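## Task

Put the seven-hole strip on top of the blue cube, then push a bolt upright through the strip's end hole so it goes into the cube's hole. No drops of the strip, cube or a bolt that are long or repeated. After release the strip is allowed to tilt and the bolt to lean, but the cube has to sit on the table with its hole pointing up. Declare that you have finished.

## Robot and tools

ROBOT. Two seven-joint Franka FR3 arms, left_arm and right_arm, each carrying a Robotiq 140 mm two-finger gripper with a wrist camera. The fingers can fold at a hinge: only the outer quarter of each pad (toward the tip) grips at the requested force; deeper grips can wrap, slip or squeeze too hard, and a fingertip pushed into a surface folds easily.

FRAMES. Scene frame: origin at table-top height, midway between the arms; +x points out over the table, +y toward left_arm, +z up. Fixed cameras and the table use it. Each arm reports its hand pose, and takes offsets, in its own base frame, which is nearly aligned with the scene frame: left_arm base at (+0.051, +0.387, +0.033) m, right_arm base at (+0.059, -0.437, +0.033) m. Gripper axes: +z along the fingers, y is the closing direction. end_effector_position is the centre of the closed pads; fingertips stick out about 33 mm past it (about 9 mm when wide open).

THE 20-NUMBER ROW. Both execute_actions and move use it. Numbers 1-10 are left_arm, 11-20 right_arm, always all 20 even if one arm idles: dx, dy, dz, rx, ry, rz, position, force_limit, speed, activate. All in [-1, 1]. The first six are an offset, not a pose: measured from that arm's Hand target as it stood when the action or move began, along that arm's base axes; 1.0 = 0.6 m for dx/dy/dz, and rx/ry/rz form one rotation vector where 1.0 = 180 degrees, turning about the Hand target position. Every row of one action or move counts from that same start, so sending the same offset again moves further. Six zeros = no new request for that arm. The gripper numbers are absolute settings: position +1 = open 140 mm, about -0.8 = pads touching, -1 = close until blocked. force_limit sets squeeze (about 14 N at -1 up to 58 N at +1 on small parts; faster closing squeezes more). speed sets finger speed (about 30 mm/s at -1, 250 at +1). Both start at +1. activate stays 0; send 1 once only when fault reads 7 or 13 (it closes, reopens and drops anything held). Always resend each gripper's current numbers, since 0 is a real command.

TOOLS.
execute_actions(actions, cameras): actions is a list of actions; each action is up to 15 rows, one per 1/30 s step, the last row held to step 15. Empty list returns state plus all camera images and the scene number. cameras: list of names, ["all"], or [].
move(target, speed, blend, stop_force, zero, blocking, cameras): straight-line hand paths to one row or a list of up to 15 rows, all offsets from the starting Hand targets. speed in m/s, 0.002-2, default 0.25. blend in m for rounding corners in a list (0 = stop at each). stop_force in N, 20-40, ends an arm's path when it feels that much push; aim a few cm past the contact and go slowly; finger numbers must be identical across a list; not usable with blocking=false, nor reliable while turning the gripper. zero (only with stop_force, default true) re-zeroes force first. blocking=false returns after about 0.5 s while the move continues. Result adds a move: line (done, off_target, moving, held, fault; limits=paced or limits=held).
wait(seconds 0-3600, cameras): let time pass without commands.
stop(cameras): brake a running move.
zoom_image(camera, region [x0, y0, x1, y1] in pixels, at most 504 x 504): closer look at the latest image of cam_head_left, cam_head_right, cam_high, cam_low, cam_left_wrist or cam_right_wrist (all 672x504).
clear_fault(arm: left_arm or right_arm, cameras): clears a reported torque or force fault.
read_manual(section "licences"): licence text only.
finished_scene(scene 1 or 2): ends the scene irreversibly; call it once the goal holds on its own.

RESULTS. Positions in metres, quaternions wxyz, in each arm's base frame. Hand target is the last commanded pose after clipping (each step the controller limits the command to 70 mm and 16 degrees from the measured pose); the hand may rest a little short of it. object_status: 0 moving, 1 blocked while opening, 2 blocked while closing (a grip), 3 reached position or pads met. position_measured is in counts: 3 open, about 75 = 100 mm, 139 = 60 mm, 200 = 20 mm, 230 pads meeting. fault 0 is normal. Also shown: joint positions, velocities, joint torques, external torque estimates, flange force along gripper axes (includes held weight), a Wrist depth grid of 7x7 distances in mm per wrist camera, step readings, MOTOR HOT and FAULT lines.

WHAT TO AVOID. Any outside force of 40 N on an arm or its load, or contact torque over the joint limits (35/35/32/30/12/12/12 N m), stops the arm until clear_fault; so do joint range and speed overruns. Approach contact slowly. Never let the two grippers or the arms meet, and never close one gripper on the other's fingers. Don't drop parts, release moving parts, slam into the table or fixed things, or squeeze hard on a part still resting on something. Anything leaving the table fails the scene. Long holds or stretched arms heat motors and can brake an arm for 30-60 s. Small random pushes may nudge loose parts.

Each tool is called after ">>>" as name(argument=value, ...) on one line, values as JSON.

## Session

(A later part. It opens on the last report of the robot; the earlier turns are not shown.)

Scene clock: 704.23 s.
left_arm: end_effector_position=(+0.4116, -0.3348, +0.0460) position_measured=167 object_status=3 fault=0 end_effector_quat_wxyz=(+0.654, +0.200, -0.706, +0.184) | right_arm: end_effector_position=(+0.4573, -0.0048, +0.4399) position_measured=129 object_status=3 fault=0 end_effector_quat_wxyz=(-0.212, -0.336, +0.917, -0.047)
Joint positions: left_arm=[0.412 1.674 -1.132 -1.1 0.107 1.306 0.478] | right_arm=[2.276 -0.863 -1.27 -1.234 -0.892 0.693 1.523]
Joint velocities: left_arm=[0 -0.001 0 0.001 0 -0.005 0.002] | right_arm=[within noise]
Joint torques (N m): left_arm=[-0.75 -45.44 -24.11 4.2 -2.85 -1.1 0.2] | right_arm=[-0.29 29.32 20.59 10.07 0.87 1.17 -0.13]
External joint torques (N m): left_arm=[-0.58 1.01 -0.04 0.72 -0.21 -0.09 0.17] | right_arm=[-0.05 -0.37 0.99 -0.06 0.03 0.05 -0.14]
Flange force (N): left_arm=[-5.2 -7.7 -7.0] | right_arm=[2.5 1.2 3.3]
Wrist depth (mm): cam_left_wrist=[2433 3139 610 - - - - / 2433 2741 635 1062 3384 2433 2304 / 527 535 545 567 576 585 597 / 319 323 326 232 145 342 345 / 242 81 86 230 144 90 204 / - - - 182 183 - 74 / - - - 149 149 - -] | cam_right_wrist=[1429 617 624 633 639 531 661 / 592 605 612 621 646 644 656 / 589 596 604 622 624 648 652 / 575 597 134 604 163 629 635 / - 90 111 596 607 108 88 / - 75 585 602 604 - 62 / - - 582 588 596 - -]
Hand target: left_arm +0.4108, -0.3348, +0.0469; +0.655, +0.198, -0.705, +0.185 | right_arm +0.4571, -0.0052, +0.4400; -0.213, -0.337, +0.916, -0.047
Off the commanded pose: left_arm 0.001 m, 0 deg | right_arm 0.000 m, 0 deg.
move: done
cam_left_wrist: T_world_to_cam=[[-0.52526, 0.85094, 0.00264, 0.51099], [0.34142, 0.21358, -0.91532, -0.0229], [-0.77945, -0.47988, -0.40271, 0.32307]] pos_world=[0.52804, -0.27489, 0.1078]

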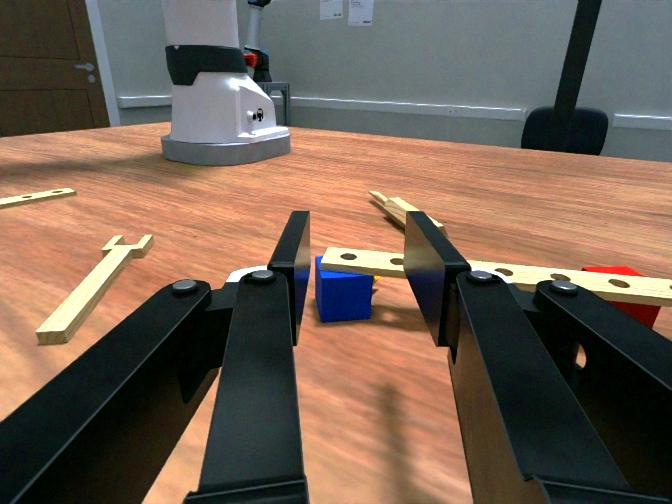

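>>> move(target=[[0,0,0.17,0.1,-0.165,0,-0.3,-0.7,-1,0,0,0,0,0,0,0,0,0,0,0],[-0.07,-0.042,0.3,0.206,-0.33,0,-0.3,-0.7,-1,0,0,0,0,0,0,0,0,0,0,0]], blend=0.02, cameras=["cam_left_wrist","cam_head_right"])

>>> zoom_image(camera="cam_head_right", region=[100, 300, 400, 500])

Scene clock: 711.17 s.
left_arm: end_effector_position=(+0.3691, -0.3591, +0.2270) position_measured=167 object_status=3 fault=0 end_effector_quat_wxyz=(-0.133, -0.268, +0.954, -0.033) | right_arm: end_effector_position=(+0.4573, -0.0048, +0.4399) position_measured=129 object_status=3 fault=0 end_effector_quat_wxyz=(-0.212, -0.336, +0.917, -0.047)
Joint positions: left_arm=[0.881 0.471 -1.662 -2.061 0.217 1.935 0.129] | right_arm=[2.276 -0.863 -1.27 -1.234 -0.892 0.693 1.523]
Joint velocities: left_arm=[0.001 0 0 0 0 0 -0.006] | right_arm=[within noise]
Joint torques (N m): left_arm=[0.32 -12.13 -15.07 20.96 -0.34 2.29 -0.17] | right_arm=[-0.32 29.34 20.57 10.09 0.86 1.18 -0.15]
External joint torques (N m): left_arm=[0.41 -1.18 -0.51 -0.9 -0.6 -0.08 -0.18] | right_arm=[-0.28 -0.62 0.8 0.04 0 0.06 -0.17]
Flange force (N): left_arm=[3.8 7.3 0.2] | right_arm=[2.5 0.8 3.6]
Wrist depth (mm): cam_left_wrist=[379 381 381 385 386 391 392 / 383 382 387 389 391 392 395 / 387 388 392 393 396 398 401 / 392 395 394 399 144 403 407 / 397 81 86 405 112 90 408 / - - - 412 - - 74 / - - - 416 - - -] | cam_right_wrist=[1429 622 621 637 648 533 665 / 594 605 614 628 639 644 652 / 592 599 610 617 628 640 648 / 580 594 134 605 163 631 629 / - 90 111 600 610 107 88 / - 75 583 597 605 - 61 / - - 585 583 589 - -]
Hand target: left_arm +0.3688, -0.3600, +0.2269; -0.133, -0.271, +0.953, -0.034 | right_arm +0.4571, -0.0052, +0.4400; -0.213, -0.337, +0.916, -0.047
Off the commanded pose: left_arm 0.001 m, 0 deg | right_arm 0.000 m, 0 deg.
move: done
cam_left_wrist: T_world_to_cam=[[-0.521, 0.85352, 0.0078, 0.50697], [0.85215, 0.5196, 0.06207, -0.13798], [0.04893, 0.03899, -0.99804, 0.36685]] pos_world=[0.36376, -0.37532, 0.37074]
Images, in order (width x height): cam_head_right 672x504, cam_left_wrist 672x504.

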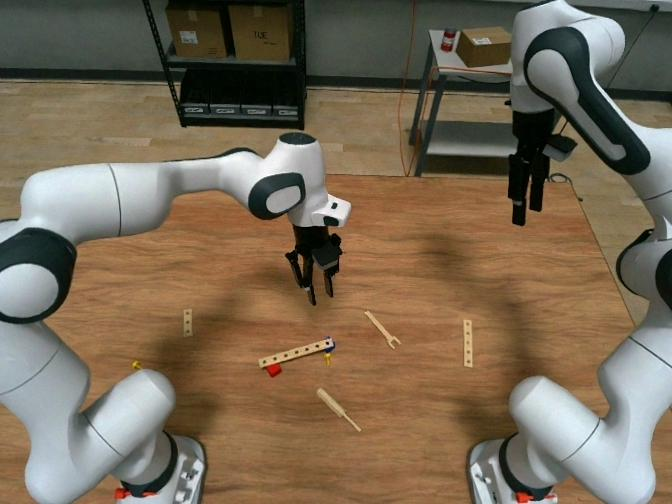

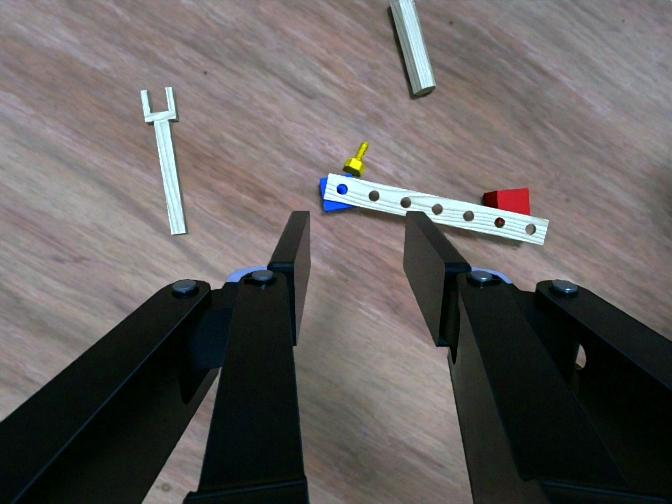

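Scaled by 1.680 from the camera's image (finer frame: 960x720).

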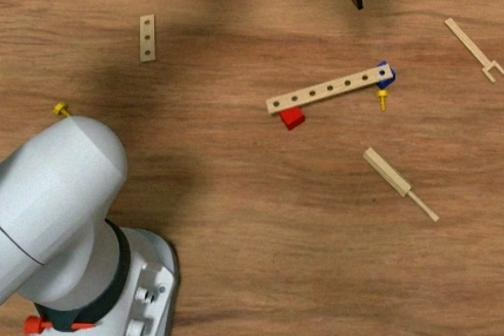

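>>> zoom_image(camera="cam_left_wrist", region=[300, 120, 420, 220])

Scaled by 4.200 from the camera's image (finer frame: 960x720).

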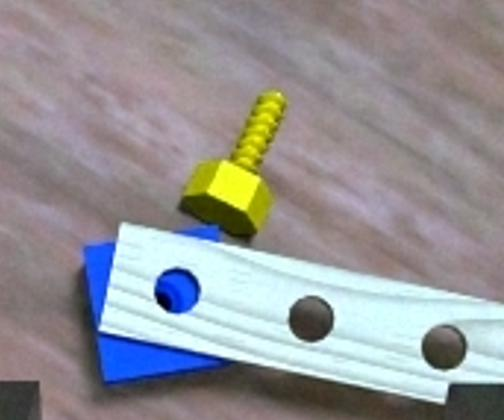

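>>> zoom_image(camera="cam_left_wrist", region=[328, 174, 358, 204])

Scaled by 16.800 from the camera's image (finer frame: 960x720).

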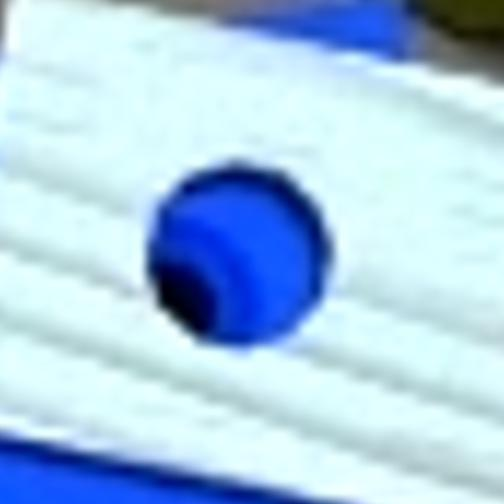

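>>> move(target=[[-0.05,-0.02,-0.05,0.05,0.0192,0.43,-0.48,-0.7,-1,0,0,0,0,0,0,0,0,0,0,0],[-0.1555,-0.0495,-0.25,0.1157,0.0384,0.8611,-0.48,-0.7,-1,0,0,0,0,0,0,0,0,0,0,0]], blend=0.02, speed=0.4, cameras=["cam_left_wrist"])

Scene clock: 754.13 s.
left_arm: end_effector_position=(+0.2753, -0.3888, +0.0769) position_measured=190 object_status=3 fault=0 end_effector_quat_wxyz=(+0.000, +0.998, +0.069, -0.001) | right_arm: end_effector_position=(+0.4573, -0.0048, +0.4399) position_measured=129 object_status=3 fault=0 end_effector_quat_wxyz=(-0.212, -0.336, +0.917, -0.047)
Joint positions: left_arm=[1.624 -0.02 -2.579 -2.462 -0.02 2.477 -2.649] | right_arm=[2.276 -0.863 -1.27 -1.234 -0.892 0.693 1.523]
Joint velocities: left_arm=[-0.002 0.001 0.001 0.002 0 0 -0.005] | right_arm=[within noise]
Joint torques (N m): left_arm=[-0.74 23.12 0.07 20.37 0.94 2.56 -0.17] | right_arm=[-0.31 29.28 20.62 10.1 0.86 1.18 -0.13]
External joint torques (N m): left_arm=[-0.62 -0.79 -0.13 -0.29 0.34 -0.03 -0.17] | right_arm=[-0.26 -0.64 0.86 0.06 0 0.06 -0.15]
Flange force (N): left_arm=[-0.9 0.8 1.0] | right_arm=[2.6 0.9 3.7]
Wrist depth (mm): cam_left_wrist=[220 219 218 217 217 216 213 / 232 229 225 199 229 228 225 / 214 228 244 243 243 242 241 / 262 262 257 252 163 257 256 / 278 81 93 262 93 86 267 / - - - 294 - - 67 / - - - 321 - - -] | cam_right_wrist=[1477 617 615 629 642 533 667 / 600 615 622 633 642 642 659 / 592 600 614 614 631 635 646 / 582 591 133 610 164 629 635 / - 90 111 609 604 107 88 / - 75 591 597 597 - 62 / - - 588 586 600 - -]
Hand target: left_arm +0.2755, -0.3897, +0.0769; +0.000, +0.998, +0.070, +0.000 | right_arm +0.4571, -0.0052, +0.4400; -0.213, -0.337, +0.916, -0.047
Off the commanded pose: left_arm 0.001 m, 0 deg | right_arm 0.000 m, 0 deg.
move: done; limits=paced
cam_left_wrist: T_world_to_cam=[[0.13926, -0.99025, -0.00218, -0.41313], [-0.93348, -0.13201, 0.33344, 0.18401], [-0.33047, -0.0444, -0.94277, 0.29066]] pos_world=[0.32536, -0.3719, 0.21177]

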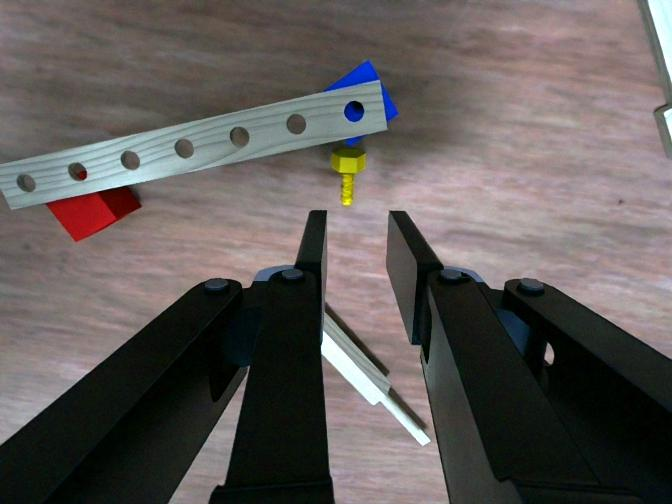

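>>> move(target=[[0,0.004,-0.12,0,0,0,-0.48,-0.7,-1,0,0,0,0,0,0,0,0,0,0,0],[0,0.004,-0.12,0,0,0,-1,-0.7,-1,0,0,0,0,0,0,0,0,0,0,0],[0,0.004,-0.09,0,0,0,-1,-0.7,-1,0,0,0,0,0,0,0,0,0,0,0]], speed=0.15, cameras=["cam_left_wrist"])

Scene clock: 761.43 s.
left_arm: end_effector_position=(+0.2762, -0.3885, +0.0230) position_measured=220 object_status=2 fault=0 end_effector_quat_wxyz=(+0.002, +0.998, +0.068, +0.001) | right_arm: end_effector_position=(+0.4573, -0.0048, +0.4399) position_measured=129 object_status=3 fault=0 end_effector_quat_wxyz=(-0.212, -0.336, +0.917, -0.047)
Joint positions: left_arm=[1.658 -0.162 -2.629 -2.483 -0.161 2.623 -2.545] | right_arm=[2.276 -0.863 -1.27 -1.234 -0.892 0.693 1.523]
Joint velocities: left_arm=[0.001 -0.001 0 0 0.002 -0.002 -0.007] | right_arm=[within noise]
Joint torques (N m): left_arm=[-0.76 26.73 2.62 18.14 0.85 2.25 -0.22] | right_arm=[-0.27 29.36 20.53 10.08 0.86 1.18 -0.12]
External joint torques (N m): left_arm=[-0.73 -0.3 0.2 -0.23 0.37 -0.37 -0.22] | right_arm=[-0.17 -0.5 0.84 0.02 0.01 0.06 -0.14]
Flange force (N): left_arm=[-1.9 -0.4 -2.5] | right_arm=[2.3 0.9 3.2]
Wrist depth (mm): cam_left_wrist=[171 171 170 168 170 169 169 / 181 178 152 148 177 179 178 / 157 157 191 188 190 190 189 / 204 204 203 131 200 202 201 / 219 213 93 86 93 86 212 / - - - - - 77 67 / - - - - - - -] | cam_right_wrist=[1402 615 629 637 640 538 669 / 607 605 622 626 642 644 657 / 597 600 610 619 629 633 646 / 575 591 134 609 163 622 646 / - 91 111 605 609 107 88 / - 75 588 596 605 - 62 / - - 586 589 592 - -]
Hand target: left_arm +0.2755, -0.3873, +0.0229; +0.000, +0.998, +0.070, +0.000 | right_arm +0.4571, -0.0052, +0.4400; -0.213, -0.337, +0.916, -0.047
Off the commanded pose: left_arm 0.001 m, 0 deg | right_arm 0.000 m, 0 deg.
move: done
cam_left_wrist: T_world_to_cam=[[0.13774, -0.99047, 0.00283, -0.41285], [-0.93532, -0.12913, 0.32939, 0.20452], [-0.32588, -0.04801, -0.94419, 0.23752]] pos_world=[0.32556, -0.3711, 0.15806]

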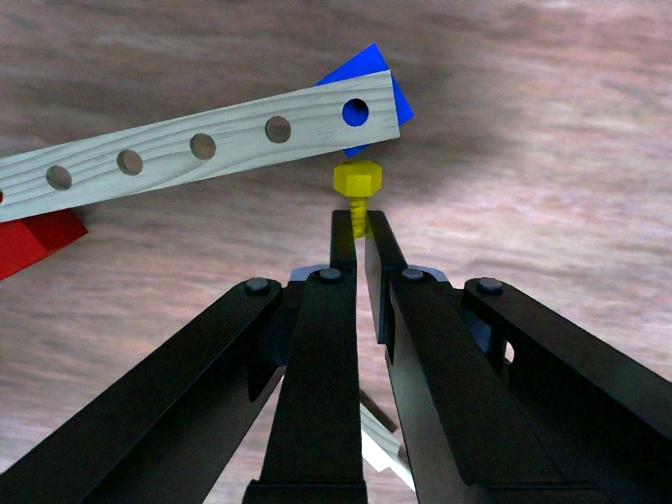

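>>> move(target=[[0,0,0.12,0,0,0,-1,-0.7,-1,0,0,0,0,0,0,0,0,0,0,0],[0.1,0.04,0.12,0,0,-0.43,-1,-0.7,-1,0,0,0,0,0,0,0,0,0,0,0],[0.2075,0.087,0.08,0,0,-0.8667,-1,-0.7,-1,0,0,0,0,0,0,0,0,0,0,0]], blend=0.02, speed=0.4)

>>> move(target=[[0,0,-0.111,0,0,0,-1,-0.7,-1,0,0,0,0,0,0,0,0,0,0,0],[0,0,-0.111,0,0,0,-0.3,-0.7,-1,0,0,0,0,0,0,0,0,0,0,0],[-0.036,-0.0225,-0.111,0,0,0,-0.3,-0.7,-1,0,0,0,0,0,0,0,0,0,0,0]], speed=0.12, cameras=["cam_left_wrist"])

>>> zoom_image(camera="cam_left_wrist", region=[250, 130, 450, 330])

Scene clock: 775.23 s.
left_arm: end_effector_position=(+0.4009, -0.3353, +0.0716) position_measured=220 object_status=2 fault=0 end_effector_quat_wxyz=(+0.001, -0.278, +0.961, -0.001) | right_arm: end_effector_position=(+0.4573, -0.0048, +0.4399) position_measured=129 object_status=3 fault=0 end_effector_quat_wxyz=(-0.212, -0.336, +0.917, -0.047)
Joint positions: left_arm=[2.067 -0.152 -2.766 -2.312 -0.086 2.455 0.372] | right_arm=[2.276 -0.863 -1.27 -1.234 -0.892 0.693 1.523]
Joint velocities: left_arm=[0.001 -0.001 -0.001 -0.001 -0.001 0.001 0.007] | right_arm=[within noise]
Joint torques (N m): left_arm=[0.4 29.7 1.14 21.12 -0.11 2.22 0.17] | right_arm=[-0.34 29.32 20.6 10.14 0.87 1.18 -0.15]
External joint torques (N m): left_arm=[0.46 -1.46 -0.63 0.24 -0.59 -0.35 0.17] | right_arm=[-0.2 -0.56 0.87 0.06 0.02 0.07 -0.17]
Flange force (N): left_arm=[-2.5 -5.9 3.5] | right_arm=[2.4 0.8 3.3]
Wrist depth (mm): cam_left_wrist=[210 213 212 186 186 209 211 / 222 224 224 225 225 226 193 / 237 238 238 235 238 240 240 / 253 253 254 131 252 255 255 / 271 263 93 86 93 86 269 / - - - - - 77 67 / - - - - - - -] | cam_right_wrist=[1429 609 622 644 637 529 657 / 592 609 615 624 635 639 648 / 594 597 614 617 631 640 650 / 577 592 134 610 163 631 644 / - 91 111 602 612 108 88 / - 75 586 592 604 - 62 / - - 583 586 589 - -]
Hand target: left_arm +0.4000, -0.3351, +0.0709; +0.000, -0.276, +0.961, +0.000 | right_arm +0.4571, -0.0052, +0.4400; -0.213, -0.337, +0.916, -0.047
Off the commanded pose: left_arm 0.001 m, 0 deg | right_arm 0.000 m, 0 deg.
move: done; limits=paced

Scene clock: 779.20 s.
left_arm: end_effector_position=(+0.3778, -0.3486, +0.0040) position_measured=167 object_status=3 fault=0 end_effector_quat_wxyz=(-0.002, -0.273, +0.962, +0.001) | right_arm: end_effector_position=(+0.4573, -0.0048, +0.4399) position_measured=129 object_status=3 fault=0 end_effector_quat_wxyz=(-0.212, -0.336, +0.917, -0.047)
Joint positions: left_arm=[2.059 -0.289 -2.819 -2.345 -0.182 2.609 0.401] | right_arm=[2.276 -0.863 -1.27 -1.234 -0.892 0.693 1.523]
Joint velocities: left_arm=[-0.001 0 0 0 -0.001 0 -0.005] | right_arm=[within noise]
Joint torques (N m): left_arm=[-0.71 33.42 3.22 17.66 0.27 2.54 -0.13] | right_arm=[-0.28 29.34 20.56 10.14 0.87 1.18 -0.16]
External joint torques (N m): left_arm=[-0.53 -0.21 0.35 -0.71 -0.11 -0.01 -0.13] | right_arm=[-0.05 -0.4 0.92 0.01 0.03 0.07 -0.18]
Flange force (N): left_arm=[1.5 2.1 -0.2] | right_arm=[2.2 0.9 2.8]
Wrist depth (mm): cam_left_wrist=[153 153 153 152 152 154 154 / 161 161 162 131 130 133 160 / 171 171 172 174 172 173 138 / 181 182 178 178 149 182 184 / 191 81 86 195 190 89 192 / - - - 210 210 - 74 / - - - 227 - - -] | cam_right_wrist=[1467 615 617 629 640 540 673 / 596 605 621 631 633 650 659 / 594 602 604 621 624 633 654 / 583 592 133 614 164 631 642 / - 91 110 594 604 107 88 / - 75 592 594 605 - 62 / - - 586 594 596 - -]
Hand target: left_arm +0.3784, -0.3486, +0.0043; +0.000, -0.276, +0.961, +0.000 | right_arm +0.4571, -0.0052, +0.4400; -0.213, -0.337, +0.916, -0.047
Off the commanded pose: left_arm 0.001 m, 0 deg | right_arm 0.000 m, 0 deg.
move: done
cam_left_wrist: T_world_to_cam=[[-0.52692, 0.84991, 0.00194, 0.50533], [0.80298, 0.49707, 0.32886, -0.12739], [0.27854, 0.17483, -0.94438, 0.10393]] pos_world=[0.33962, -0.38434, 0.13906]

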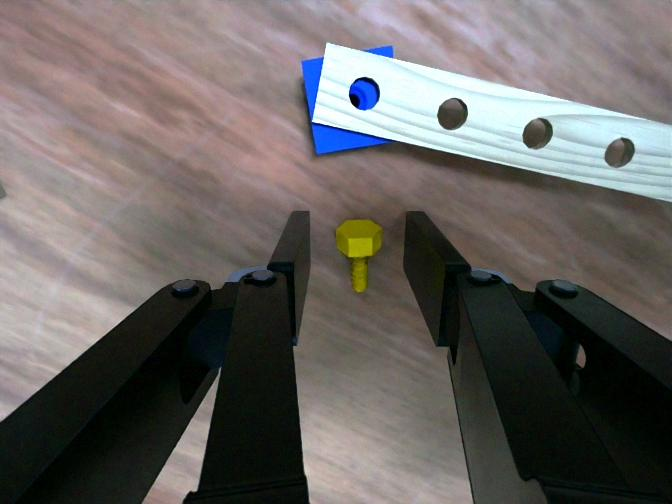

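Scaled by 2.520 from the camera's image (finer frame: 960x720).

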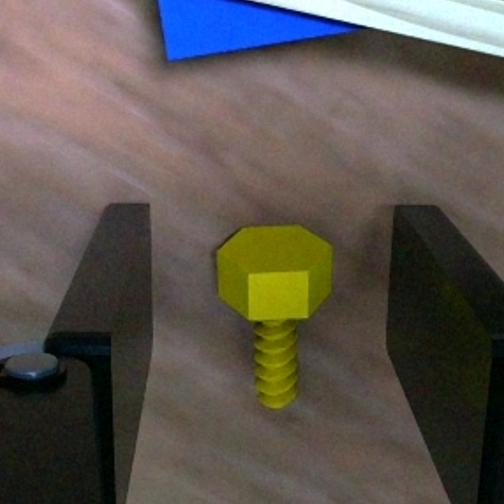

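>>> move(target=[[0,0,0.001,0,0,0,-1,-0.1,-1,0,0,0,0,0,0,0,0,0,0,0],[0.05,0.03,0.3,0,0,0,-1,-0.1,-1,0,0,0,0,0,0,0,0,0,0,0],[0.05,0.03,0.3,-0.1163,0.186,0,-1,-0.1,-1,0,0,0,0,0,0,0,0,0,0,0]], speed=0.3, blend=[0,0.02,0])

>>> move(target=[[0,0,-0.1,-0.1163,0.186,0,-1,-0.1,-1,0,0,0,0,0,0,0,0,0,0,0],[-0.097,-0.064,-0.205,-0.1163,0.186,0,-1,-0.1,-1,0,0,0,0,0,0,0,0,0,0,0]], speed=0.25, cameras=["cam_left_wrist","cam_low"])

>>> zoom_image(camera="cam_low", region=[390, 230, 430, 272])

>>> zoom_image(camera="cam_left_wrist", region=[300, 200, 420, 350])

Scene clock: 793.67 s.
left_arm: end_effector_position=(+0.4094, -0.3301, +0.1843) position_measured=203 object_status=2 fault=0 end_effector_quat_wxyz=(-0.323, -0.262, +0.905, -0.092) | right_arm: end_effector_position=(+0.4573, -0.0048, +0.4399) position_measured=129 object_status=3 fault=0 end_effector_quat_wxyz=(-0.212, -0.336, +0.917, -0.047)
Joint positions: left_arm=[2.399 -0.34 -2.726 -1.815 -0.643 1.61 0.889] | right_arm=[2.276 -0.863 -1.27 -1.234 -0.892 0.693 1.523]
Joint velocities: left_arm=[0 0.001 0.001 -0.001 0 -0.001 0.006] | right_arm=[within noise]
Joint torques (N m): left_arm=[0.33 37.09 3.32 22.39 -0.75 0.42 0.23] | right_arm=[-0.34 29.35 20.59 10.14 0.85 1.18 -0.09]
External joint torques (N m): left_arm=[0.39 -1.66 -0.73 0.13 -0.33 -0.23 0.21] | right_arm=[-0.26 -0.55 0.88 0.1 0.01 0.07 -0.11]
Flange force (N): left_arm=[-4.7 -5.3 -1.2] | right_arm=[2.6 1.0 3.4]
Wrist depth (mm): cam_left_wrist=[465 467 467 471 473 473 477 / 431 432 434 435 432 440 440 / 399 400 403 405 406 409 410 / 376 377 380 148 343 353 381 / 356 81 93 93 86 86 359 / - - - 327 - 77 67 / - - - - - - -] | cam_right_wrist=[1393 612 624 629 654 544 661 / 597 605 610 629 637 637 667 / 589 604 605 619 637 644 644 / 592 596 133 614 163 637 635 / - 90 111 604 609 107 88 / - 75 591 586 599 - 62 / - - 583 588 591 - -]
Hand target: left_arm +0.4084, -0.3306, +0.1843; -0.325, -0.260, +0.905, -0.093 | right_arm +0.4571, -0.0052, +0.4400; -0.213, -0.337, +0.916, -0.047
Off the commanded pose: left_arm 0.001 m, 0 deg | right_arm 0.000 m, 0 deg.
move: done

Scene clock: 797.33 s.
left_arm: end_effector_position=(+0.3488, -0.3690, +0.0619) position_measured=203 object_status=2 fault=0 end_effector_quat_wxyz=(-0.613, -0.213, +0.741, -0.172) | right_arm: end_effector_position=(+0.4573, -0.0048, +0.4399) position_measured=129 object_status=3 fault=0 end_effector_quat_wxyz=(-0.212, -0.336, +0.917, -0.047)
Joint positions: left_arm=[2.629 -0.981 -2.861 -1.507 -1.031 1.188 1.143] | right_arm=[2.276 -0.863 -1.27 -1.234 -0.892 0.693 1.523]
Joint velocities: left_arm=[0 0 0 0 -0.001 0.001 0.005] | right_arm=[within noise]
Joint torques (N m): left_arm=[0.37 49.57 5.04 15.97 -1.46 -1.63 0.24] | right_arm=[-0.34 29.28 20.55 10.09 0.86 1.18 -0.12]
External joint torques (N m): left_arm=[0.52 -0.28 -0.04 -0.69 -0.52 0.26 0.21] | right_arm=[-0.16 -0.52 0.86 -0.01 0.01 0.07 -0.14]
Flange force (N): left_arm=[0.2 1.8 1.9] | right_arm=[2.4 1.0 3.5]
Wrist depth (mm): cam_left_wrist=[2304 536 2776 - - 2849 1969 / 863 755 590 796 808 2123 2144 / 483 490 494 502 512 513 522 / 338 341 365 131 309 353 357 / 259 81 93 93 87 86 271 / - - - 186 - 77 67 / - - - 180 - - -] | cam_right_wrist=[1487 617 631 637 640 535 661 / 604 604 614 629 640 650 654 / 594 599 615 619 631 637 652 / 583 591 133 605 163 635 637 / - 90 111 600 614 108 88 / - 75 589 596 609 - 62 / - - 585 597 594 - -]
Hand target: left_arm +0.3502, -0.3690, +0.0613; -0.612, -0.213, +0.742, -0.175 | right_arm +0.4571, -0.0052, +0.4400; -0.213, -0.337, +0.916, -0.047
Off the commanded pose: left_arm 0.001 m, 0 deg | right_arm 0.000 m, 0 deg.
joint read past its limit (left arm) — joint 3 (upper arm roll), lower limit.
joint sent to its limit (left arm) — joint 3 (upper arm roll), lower limit. The joint targets still meet the commanded pose.
move: done
cam_left_wrist: T_world_to_cam=[[-0.52735, 0.84962, 0.00704, 0.50707], [0.42404, 0.27036, -0.86435, 0.00932], [-0.73627, -0.45283, -0.50284, 0.26523]] pos_world=[0.45874, -0.31322, 0.13785]
Images, in order (width x height): cam_low 672x504, cam_left_wrist 672x504.

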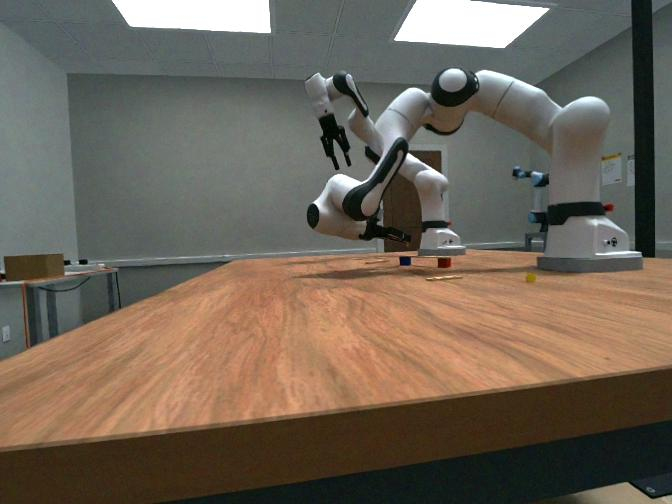

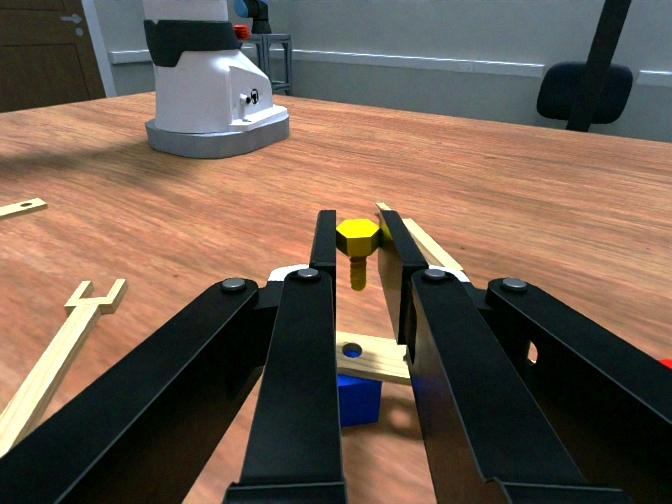

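Scaled by 12.000 from the camera's image (finer frame: 960x720).

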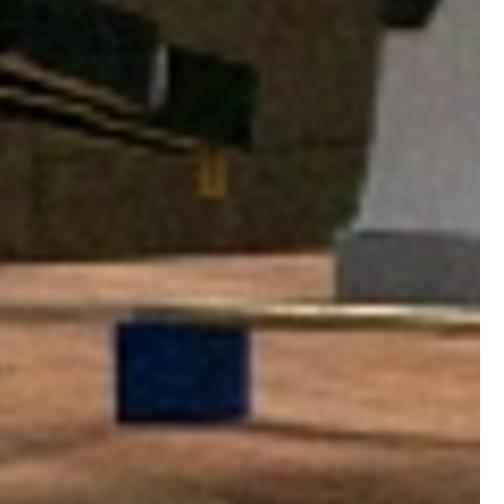

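Scaled by 3.360 from the camera's image (finer frame: 960x720).

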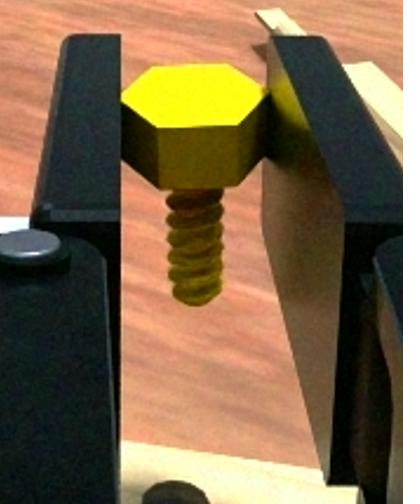

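>>> move(target=[[0.0143,0.005,0,0,0,0,-1,-0.1,-1,0,0,0,0,0,0,0,0,0,0,0],[0.0143,0.005,-0.035,0,0,0,-1,-0.1,-1,0,0,0,0,0,0,0,0,0,0,0]], speed=0.06, cameras=["cam_left_wrist","cam_low"])

>>> zoom_image(camera="cam_low", region=[390, 230, 430, 272])

>>> zoom_image(camera="cam_left_wrist", region=[310, 210, 430, 360])

Scene clock: 806.60 s.
left_arm: end_effector_position=(+0.3571, -0.3657, +0.0413) position_measured=203 object_status=2 fault=0 end_effector_quat_wxyz=(-0.613, -0.213, +0.741, -0.172) | right_arm: end_effector_position=(+0.4573, -0.0048, +0.4399) position_measured=129 object_status=3 fault=0 end_effector_quat_wxyz=(-0.212, -0.336, +0.917, -0.047)
Joint positions: left_arm=[2.643 -1.048 -2.86 -1.44 -1.038 1.182 1.147] | right_arm=[2.276 -0.863 -1.27 -1.234 -0.892 0.693 1.523]
Joint velocities: left_arm=[0 0.002 -0.001 0.003 0 0 0.005] | right_arm=[within noise]
Joint torques (N m): left_arm=[0.28 49.54 5.16 17.2 -1.45 -1.66 0.2] | right_arm=[-0.31 29.35 20.61 10.09 0.86 1.17 -0.11]
External joint torques (N m): left_arm=[0.48 -1.08 0.02 0.63 -0.52 0.23 0.17] | right_arm=[-0.18 -0.49 0.91 0.02 0.01 0.05 -0.13]
Flange force (N): left_arm=[-4.7 -4.5 -3.5] | right_arm=[2.5 1.0 3.4]
Wrist depth (mm): cam_left_wrist=[2380 2578 576 - - 2461 - / 768 590 584 802 705 722 2304 / 430 435 437 444 450 456 461 / 298 301 323 131 290 312 314 / 228 81 94 180 86 86 249 / - - - 182 - 77 67 / - - - 159 - - -] | cam_right_wrist=[1448 610 628 635 640 533 663 / 600 610 612 622 629 646 657 / 596 597 607 614 631 646 650 / 583 597 134 609 163 631 642 / - 90 110 594 610 107 88 / - 75 586 596 609 - 62 / - - 577 580 596 - -]
Hand target: left_arm +0.3587, -0.3660, +0.0403; -0.612, -0.213, +0.742, -0.175 | right_arm +0.4571, -0.0052, +0.4400; -0.213, -0.337, +0.916, -0.047
Off the commanded pose: left_arm 0.002 m, 0 deg | right_arm 0.000 m, 0 deg.
joint read past its limit (left arm) — joint 3 (upper arm roll), lower limit.
joint sent to its limit (left arm) — joint 3 (upper arm roll), lower limit. The joint targets still meet the commanded pose.
move: done
cam_left_wrist: T_world_to_cam=[[-0.52811, 0.84915, 0.00718, 0.50889], [0.42347, 0.27067, -0.86453, -0.01254], [-0.73606, -0.45352, -0.50253, 0.26218]] pos_world=[0.46704, -0.30982, 0.11725]
Images, in order (width x height): cam_low 672x504, cam_left_wrist 672x504.

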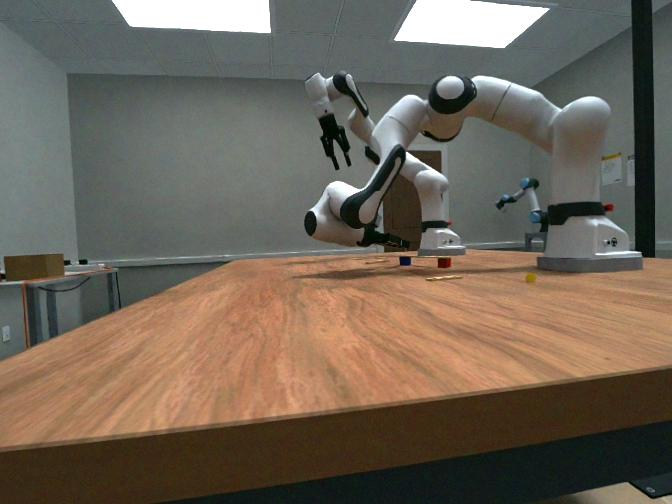

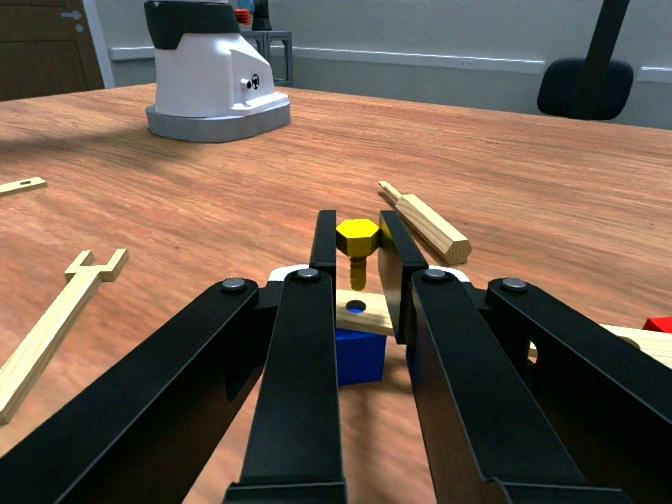

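Scaled by 12.000 from the camera's image (finer frame: 960x720).

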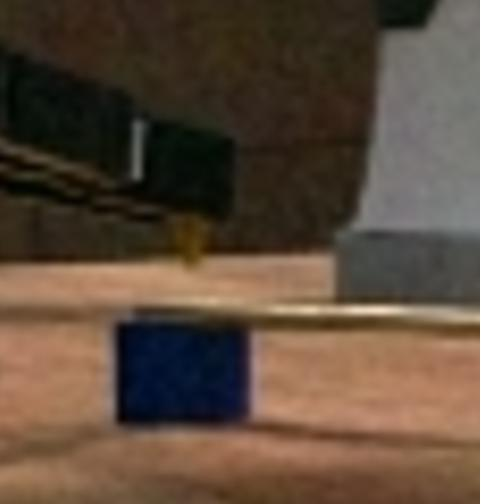

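Scaled by 3.360 from the camera's image (finer frame: 960x720).

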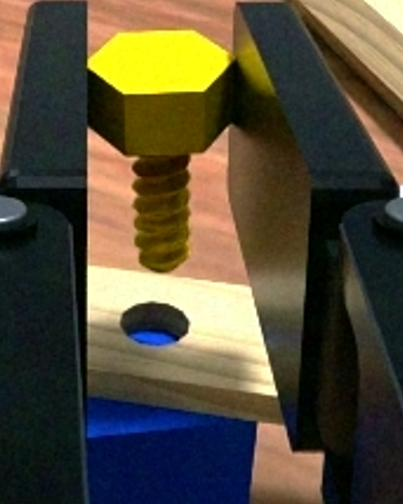

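>>> move(target=[[0.0043,0.001,0,0,0,0,-1,-0.1,-1,0,0,0,0,0,0,0,0,0,0,0],[0.0043,0.001,-0.011,0,0,0,-1,-0.1,-1,0,0,0,0,0,0,0,0,0,0,0]], speed=0.06, cameras=["cam_left_wrist"])

>>> zoom_image(camera="cam_left_wrist", region=[310, 210, 430, 360])

Scene clock: 813.83 s.
left_arm: end_effector_position=(+0.3601, -0.3652, +0.0342) position_measured=203 object_status=2 fault=0 end_effector_quat_wxyz=(-0.613, -0.213, +0.741, -0.173) | right_arm: end_effector_position=(+0.4573, -0.0048, +0.4399) position_measured=129 object_status=3 fault=0 end_effector_quat_wxyz=(-0.212, -0.336, +0.917, -0.047)
Joint positions: left_arm=[2.648 -1.07 -2.86 -1.417 -1.04 1.182 1.149] | right_arm=[2.276 -0.863 -1.27 -1.234 -0.892 0.693 1.523]
Joint velocities: left_arm=[0.001 -0.001 0.001 0.005 -0.001 0 -0.002] | right_arm=[within noise]
Joint torques (N m): left_arm=[0.3 49.76 5.18 17.06 -1.45 -1.83 0.17] | right_arm=[-0.31 29.36 20.52 10.12 0.85 1.17 -0.16]
External joint torques (N m): left_arm=[0.24 -1.04 -0.16 0.57 -0.54 0.05 0.14] | right_arm=[-0.03 -0.44 0.85 -0.03 0.02 0.06 -0.18]
Flange force (N): left_arm=[-4.4 -4.5 -3.2] | right_arm=[2.1 0.9 2.8]
Wrist depth (mm): cam_left_wrist=[2354 547 574 3493 - 2024 1616 / 722 570 568 760 685 690 696 / 409 412 415 421 429 431 438 / 285 287 308 131 285 297 298 / 219 81 93 177 87 86 177 / - - - 173 - 77 67 / - - - - - - -] | cam_right_wrist=[1458 614 615 631 652 533 669 / 604 604 615 631 650 635 656 / 591 600 607 622 637 637 654 / 578 586 133 604 164 626 642 / - 90 111 604 609 108 88 / - 75 589 591 605 - 61 / - - 583 588 588 - -]
Hand target: left_arm +0.3613, -0.3654, +0.0337; -0.612, -0.213, +0.742, -0.175 | right_arm +0.4571, -0.0052, +0.4400; -0.213, -0.337, +0.916, -0.047
Off the commanded pose: left_arm 0.001 m, 0 deg | right_arm 0.000 m, 0 deg.
joint read past its limit (left arm) — joint 3 (upper arm roll), lower limit.
joint sent to its limit (left arm) — joint 3 (upper arm roll), lower limit. The joint targets still meet the commanded pose.
move: done
cam_left_wrist: T_world_to_cam=[[-0.52863, 0.84884, 0.00589, 0.51014], [0.42519, 0.27078, -0.86365, -0.0206], [-0.73469, -0.45404, -0.50406, 0.26039]] pos_world=[0.46974, -0.30922, 0.11046]

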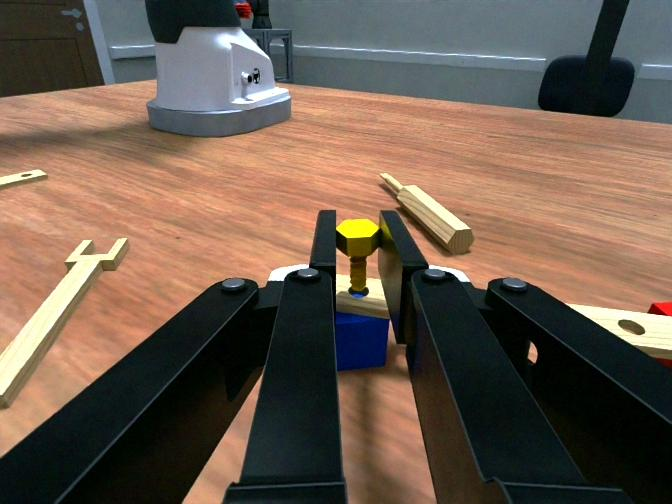

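Scaled by 3.360 from the camera's image (finer frame: 960x720).

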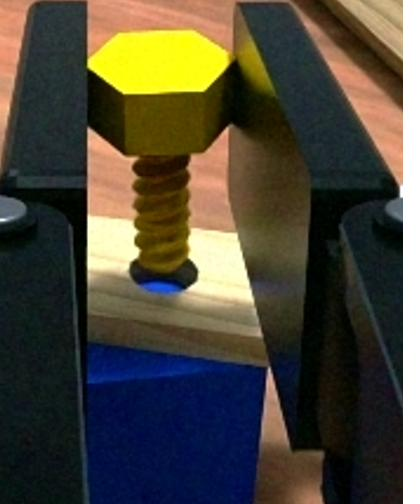

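>>> move(target=[[0.0035,0.0022,0,0,0,0,-1,-0.1,-1,0,0,0,0,0,0,0,0,0,0,0],[0.0035,0.0022,-0.0075,0,0,0,-1,-0.1,-1,0,0,0,0,0,0,0,0,0,0,0]], speed=0.04, cameras=["cam_left_wrist"])

>>> zoom_image(camera="cam_left_wrist", region=[310, 210, 430, 360])

Scene clock: 818.60 s.
left_arm: end_effector_position=(+0.3631, -0.3643, +0.0303) position_measured=203 object_status=2 fault=0 end_effector_quat_wxyz=(-0.612, -0.213, +0.742, -0.174) | right_arm: end_effector_position=(+0.4573, -0.0048, +0.4399) position_measured=129 object_status=3 fault=0 end_effector_quat_wxyz=(-0.212, -0.336, +0.917, -0.047)
Joint positions: left_arm=[2.652 -1.084 -2.86 -1.399 -1.042 1.181 1.149] | right_arm=[2.276 -0.863 -1.27 -1.234 -0.892 0.693 1.523]
Joint torques (N m): left_arm=[0.26 49.05 5.29 17.03 -1.26 -1.44 0.19] | right_arm=[-0.31 29.31 20.57 10.12 0.87 1.17 -0.14]
External joint torques (N m): left_arm=[0.43 -2.22 0.08 0.35 -0.33 0.44 0.16] | right_arm=[-0.31 -0.57 0.89 0.15 0.01 0.05 -0.16]
Flange force (N): left_arm=[-7.2 -5.3 -3.9] | right_arm=[2.7 0.7 3.2]
Wrist depth (mm): cam_left_wrist=[2354 552 570 - - 2280 2304 / 708 613 581 749 645 666 685 / 399 400 407 411 415 420 424 / 277 281 299 148 281 288 289 / 212 87 93 180 87 86 175 / - - - 169 - 77 67 / - - - - - - -] | cam_right_wrist=[1477 615 624 631 639 528 675 / 600 609 614 615 640 631 667 / 591 600 610 610 631 640 644 / 589 585 133 605 163 631 637 / - 90 111 604 614 107 88 / - 75 589 589 597 - 62 / - - 582 586 592 - -]
Hand target: left_arm +0.3634, -0.3641, +0.0292; -0.612, -0.213, +0.742, -0.175 | right_arm +0.4571, -0.0052, +0.4400; -0.213, -0.337, +0.916, -0.047
Off the commanded pose: left_arm 0.001 m, 0 deg | right_arm 0.000 m, 0 deg.
joint read past its limit (left arm) — joint 3 (upper arm roll), lower limit.
joint sent to its limit (left arm) — joint 3 (upper arm roll), lower limit. The joint targets still meet the commanded pose.
move: done
cam_left_wrist: T_world_to_cam=[[-0.52967, 0.84819, 0.00391, 0.51117], [0.42702, 0.27064, -0.86279, -0.02624], [-0.73287, -0.45533, -0.50554, 0.25991]] pos_world=[0.47244, -0.30812, 0.10676]

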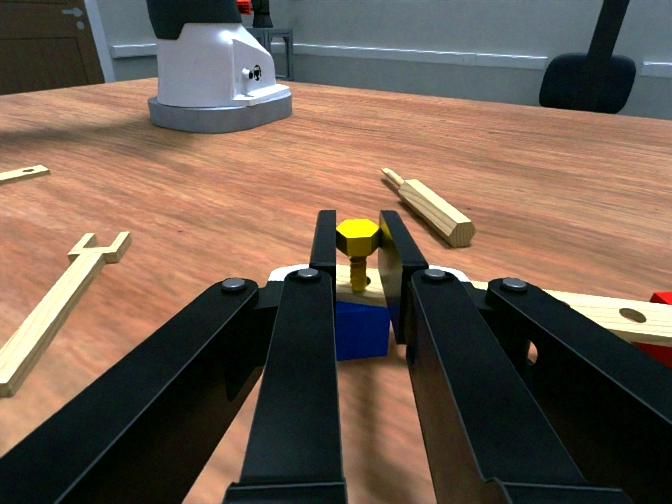

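Scaled by 3.360 from the camera's image (finer frame: 960x720).

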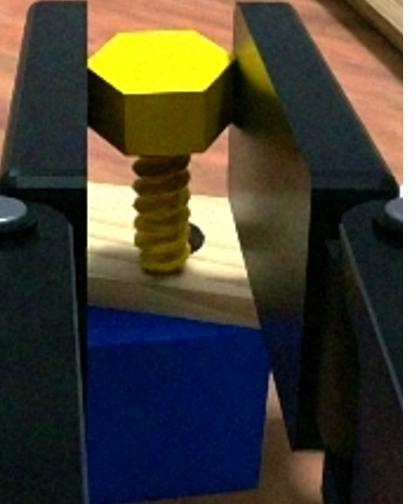

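>>> move(target=[[0,0,0.005,0,0,0,-1,-0.1,-1,0,0,0,0,0,0,0,0,0,0,0],[-0.0065,-0.002,0.005,0,0,0,-1,-0.1,-1,0,0,0,0,0,0,0,0,0,0,0],[-0.0065,-0.002,-0.004,0,0,0,-1,-0.1,-1,0,0,0,0,0,0,0,0,0,0,0]], speed=0.04, cameras=["cam_left_wrist"])

>>> zoom_image(camera="cam_left_wrist", region=[310, 210, 430, 360])

Scene clock: 830.53 s.
left_arm: end_effector_position=(+0.3590, -0.3651, +0.0301) position_measured=203 object_status=2 fault=0 end_effector_quat_wxyz=(-0.613, -0.213, +0.741, -0.174) | right_arm: end_effector_position=(+0.4573, -0.0048, +0.4399) position_measured=129 object_status=3 fault=0 end_effector_quat_wxyz=(-0.212, -0.336, +0.917, -0.047)
Joint positions: left_arm=[2.647 -1.079 -2.86 -1.414 -1.043 1.184 1.155] | right_arm=[2.276 -0.863 -1.27 -1.234 -0.892 0.693 1.523]
Joint torques (N m): left_arm=[-0.38 48.5 5.39 16.57 -1.22 -0.68 0.2] | right_arm=[-0.3 29.36 20.59 10.09 0.86 1.17 -0.11]
External joint torques (N m): left_arm=[-0.44 -2.27 0.02 0.19 -0.33 1.21 0.17] | right_arm=[-0.23 -0.45 0.93 0.07 0.01 0.05 -0.12]
Flange force (N): left_arm=[-6.6 -4.4 -0.7] | right_arm=[2.7 1.0 3.3]
Wrist depth (mm): cam_left_wrist=[2489 521 576 2812 - 3139 2406 / 717 567 560 742 660 681 2103 / 397 405 409 415 416 423 427 / 277 280 299 131 283 288 291 / 213 86 93 178 86 86 173 / - - - 168 - 77 67 / - - - - - - -] | cam_right_wrist=[1429 612 621 631 648 530 665 / 602 599 617 624 639 646 652 / 596 600 612 619 628 635 648 / 586 589 134 610 164 626 642 / - 90 111 607 604 108 88 / - 75 586 596 596 - 62 / - - 586 588 597 - -]
Hand target: left_arm +0.3595, -0.3653, +0.0268; -0.612, -0.213, +0.742, -0.175 | right_arm +0.4571, -0.0052, +0.4400; -0.213, -0.337, +0.916, -0.047
Off the commanded pose: left_arm 0.003 m, 0 deg | right_arm 0.000 m, 0 deg.
joint sent to its limit (left arm) — joint 3 (upper arm roll), lower limit. The joint targets still meet the commanded pose.
move: done
cam_left_wrist: T_world_to_cam=[[-0.52906, 0.84857, 0.00461, 0.50956], [0.42389, 0.26898, -0.86485, -0.02399], [-0.73513, -0.4556, -0.50201, 0.25707]] pos_world=[0.46874, -0.30883, 0.10595]

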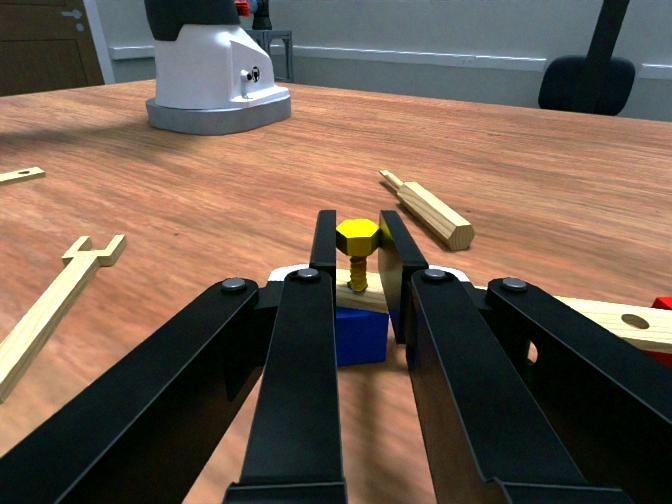

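Scaled by 3.360 from the camera's image (finer frame: 960x720).

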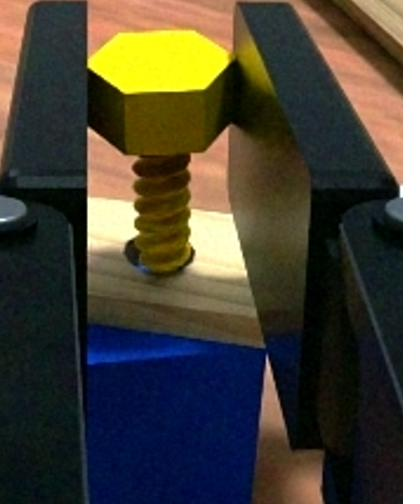

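>>> move(target=[[0,0,0.006,0,0,0,-1,-0.1,-1,0,0,0,0,0,0,0,0,0,0,0],[-0.0024,-0.0015,0.006,0,0,0,-1,-0.1,-1,0,0,0,0,0,0,0,0,0,0,0],[-0.0024,-0.0015,-0.006,0,0,0,-1,-0.1,-1,0,0,0,0,0,0,0,0,0,0,0]], speed=0.04, cameras=["cam_left_wrist"])

>>> zoom_image(camera="cam_left_wrist", region=[310, 210, 430, 360])

Scene clock: 840.17 s.
left_arm: end_effector_position=(+0.3570, -0.3665, +0.0295) position_measured=203 object_status=2 fault=0 end_effector_quat_wxyz=(-0.615, -0.211, +0.739, -0.174) | right_arm: end_effector_position=(+0.4573, -0.0048, +0.4399) position_measured=129 object_status=3 fault=0 end_effector_quat_wxyz=(-0.212, -0.336, +0.917, -0.047)
Joint positions: left_arm=[2.644 -1.083 -2.86 -1.414 -1.046 1.181 1.158] | right_arm=[2.276 -0.863 -1.27 -1.234 -0.892 0.693 1.523]
Joint torques (N m): left_arm=[-0.56 46.59 5.67 16.66 -1.22 0.23 0.34] | right_arm=[-0.33 29.36 20.59 10.09 0.87 1.19 -0.12]
External joint torques (N m): left_arm=[-0.38 -4.36 0.48 0.19 -0.3 2.14 0.31] | right_arm=[-0.21 -0.49 0.88 0.01 0.02 0.07 -0.14]
Flange force (N): left_arm=[-12.4 -7.1 -2.1] | right_arm=[2.6 1.1 3.5]
Wrist depth (mm): cam_left_wrist=[2406 533 547 3493 2489 2380 1987 / 729 574 581 666 670 679 683 / 403 409 415 413 421 422 430 / 279 281 302 148 281 288 290 / 213 87 93 173 86 86 166 / - - - 168 - 77 67 / - - - - - - -] | cam_right_wrist=[1429 615 622 637 639 528 671 / 600 604 614 629 629 644 657 / 594 597 609 614 621 639 648 / 578 588 133 614 164 633 640 / - 90 111 604 604 108 88 / - 75 591 592 599 - 61 / - - 588 586 591 - -]
Hand target: left_arm +0.3581, -0.3662, +0.0232; -0.612, -0.213, +0.742, -0.175 | right_arm +0.4571, -0.0052, +0.4400; -0.213, -0.337, +0.916, -0.047
Off the commanded pose: left_arm 0.006 m, 1 deg | right_arm 0.000 m, 0 deg.
joint read past its limit (left arm) — joint 3 (upper arm roll), lower limit.
joint at its limit (left arm) — joint 3 (upper arm roll), lower limit.
move: off_target (left_arm)
cam_left_wrist: T_world_to_cam=[[-0.52704, 0.84984, 0.00247, 0.50959], [0.42151, 0.26394, -0.86756, -0.02414], [-0.73794, -0.4562, -0.49732, 0.25528]] pos_world=[0.46713, -0.31023, 0.10475]

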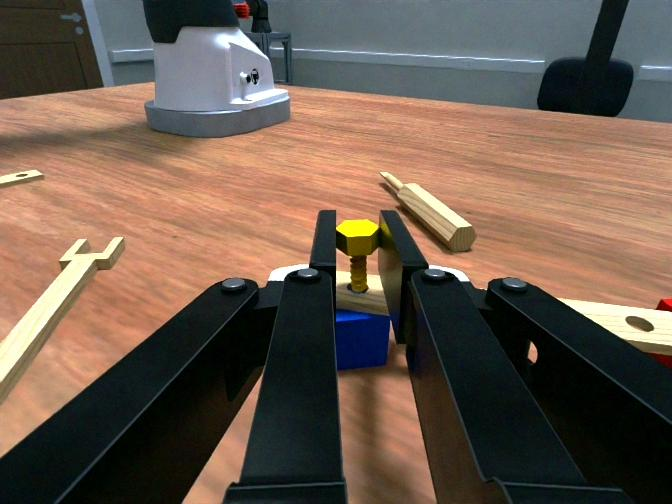

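Scaled by 3.360 from the camera's image (finer frame: 960x720).

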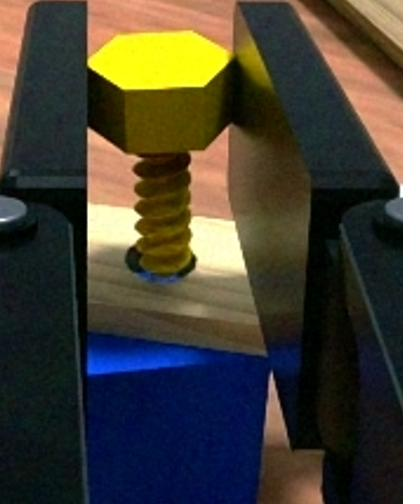

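>>> move(target=[[0.0004,-0.0006,0.007,0,0,0,-1,-0.1,-1,0,0,0,0,0,0,0,0,0,0,0],[0.0004,-0.0006,0.0015,0,0,0,-1,-0.1,-1,0,0,0,0,0,0,0,0,0,0,0],[-0.001,-0.0016,0.0015,0,0,0,-1,-0.1,-1,0,0,0,0,0,0,0,0,0,0,0],[0.0012,-0.0015,0.0015,0,0,0,-1,-0.1,-1,0,0,0,0,0,0,0,0,0,0,0],[0.0012,0.0005,0.0015,0,0,0,-1,-0.1,-1,0,0,0,0,0,0,0,0,0,0,0],[-0.001,0.0003,0.0015,0,0,0,-1,-0.1,-1,0,0,0,0,0,0,0,0,0,0,0],[0.0002,-0.0006,0.0,0,0,0,-1,-0.1,-1,0,0,0,0,0,0,0,0,0,0,0]], speed=0.015, blend=0.0003, cameras=["cam_left_wrist","cam_low"])

>>> zoom_image(camera="cam_left_wrist", region=[310, 210, 430, 360])

>>> zoom_image(camera="cam_low", region=[390, 230, 430, 272])

Scene clock: 850.40 s.
left_arm: end_effector_position=(+0.3572, -0.3669, +0.0295) position_measured=203 object_status=2 fault=0 end_effector_quat_wxyz=(-0.615, -0.210, +0.739, -0.175) | right_arm: end_effector_position=(+0.4573, -0.0048, +0.4399) position_measured=129 object_status=3 fault=0 end_effector_quat_wxyz=(-0.212, -0.336, +0.917, -0.047)
Joint positions: left_arm=[2.643 -1.084 -2.859 -1.412 -1.048 1.18 1.159] | right_arm=[2.276 -0.863 -1.27 -1.234 -0.892 0.693 1.523]
Joint torques (N m): left_arm=[-0.94 46 5.84 16.39 -1.16 0.22 0.26] | right_arm=[-0.32 29.32 20.6 10.08 0.87 1.18 -0.09]
External joint torques (N m): left_arm=[-1.01 -5.1 0.43 -0.13 -0.24 2.13 0.23] | right_arm=[-0.36 -0.65 0.84 0.09 0.01 0.05 -0.11]
Flange force (N): left_arm=[-13.3 -7.3 -1.2] | right_arm=[2.8 1.0 3.9]
Wrist depth (mm): cam_left_wrist=[2433 544 543 - - 2210 - / 742 637 584 773 779 683 694 / 406 407 410 415 421 421 425 / 280 281 301 131 281 288 291 / 214 87 93 173 86 86 166 / - - - 168 - 77 67 / - - - - - - -] | cam_right_wrist=[1458 617 628 637 640 534 661 / 605 609 617 621 637 644 648 / 586 597 609 617 624 640 642 / 578 591 133 612 163 631 640 / - 90 110 602 610 108 88 / - 75 586 599 605 - 62 / - - 585 588 588 - -]
Hand target: left_arm +0.3582, -0.3666, +0.0232; -0.612, -0.213, +0.742, -0.175 | right_arm +0.4571, -0.0052, +0.4400; -0.213, -0.337, +0.916, -0.047
Off the commanded pose: left_arm 0.006 m, 1 deg | right_arm 0.000 m, 0 deg.
move: off_target (left_arm)
cam_left_wrist: T_world_to_cam=[[-0.52714, 0.84978, 0.00099, 0.50999], [0.42197, 0.26277, -0.86769, -0.02469], [-0.73761, -0.45698, -0.4971, 0.25485]] pos_world=[0.46723, -0.31043, 0.10476]
Images, in order (width x height): cam_low 672x504, cam_left_wrist 672x504.

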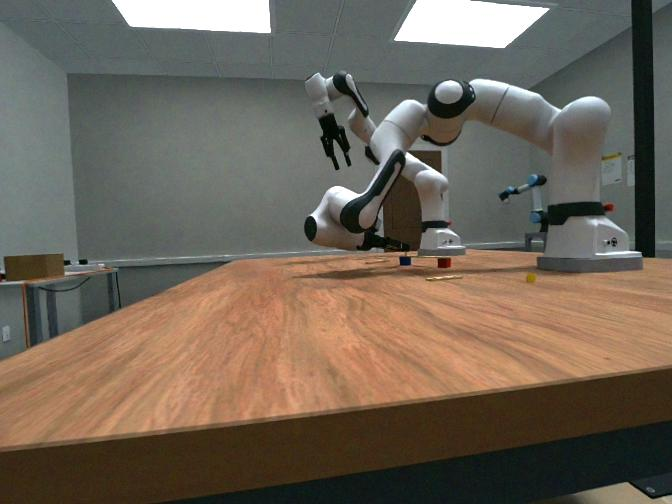

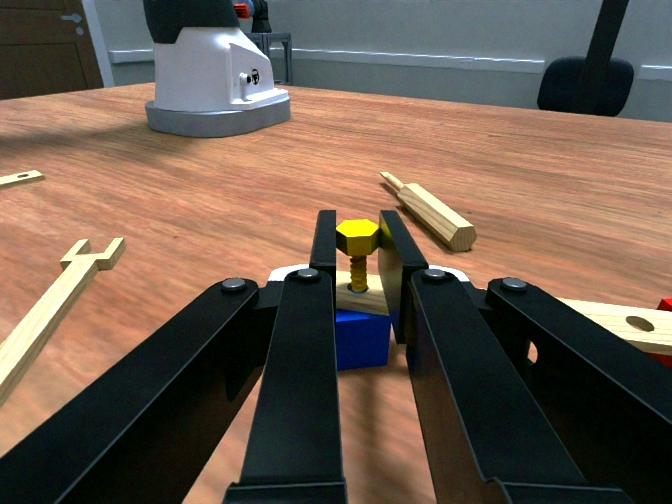

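Scaled by 3.360 from the camera's image (finer frame: 960x720).

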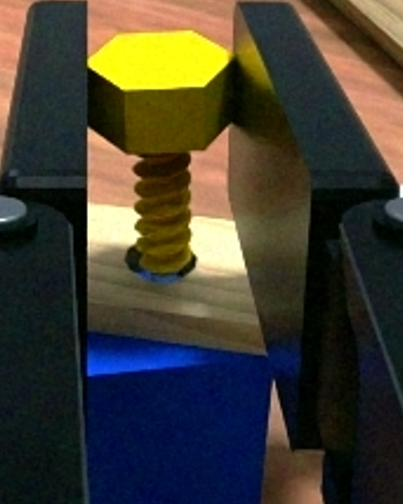

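Scaled by 12.000 from the camera's image (finer frame: 960x720).

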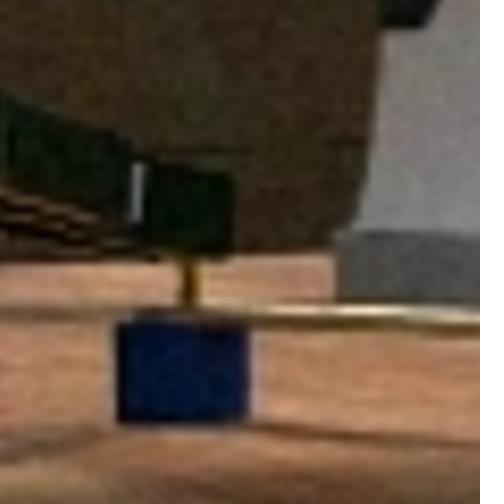

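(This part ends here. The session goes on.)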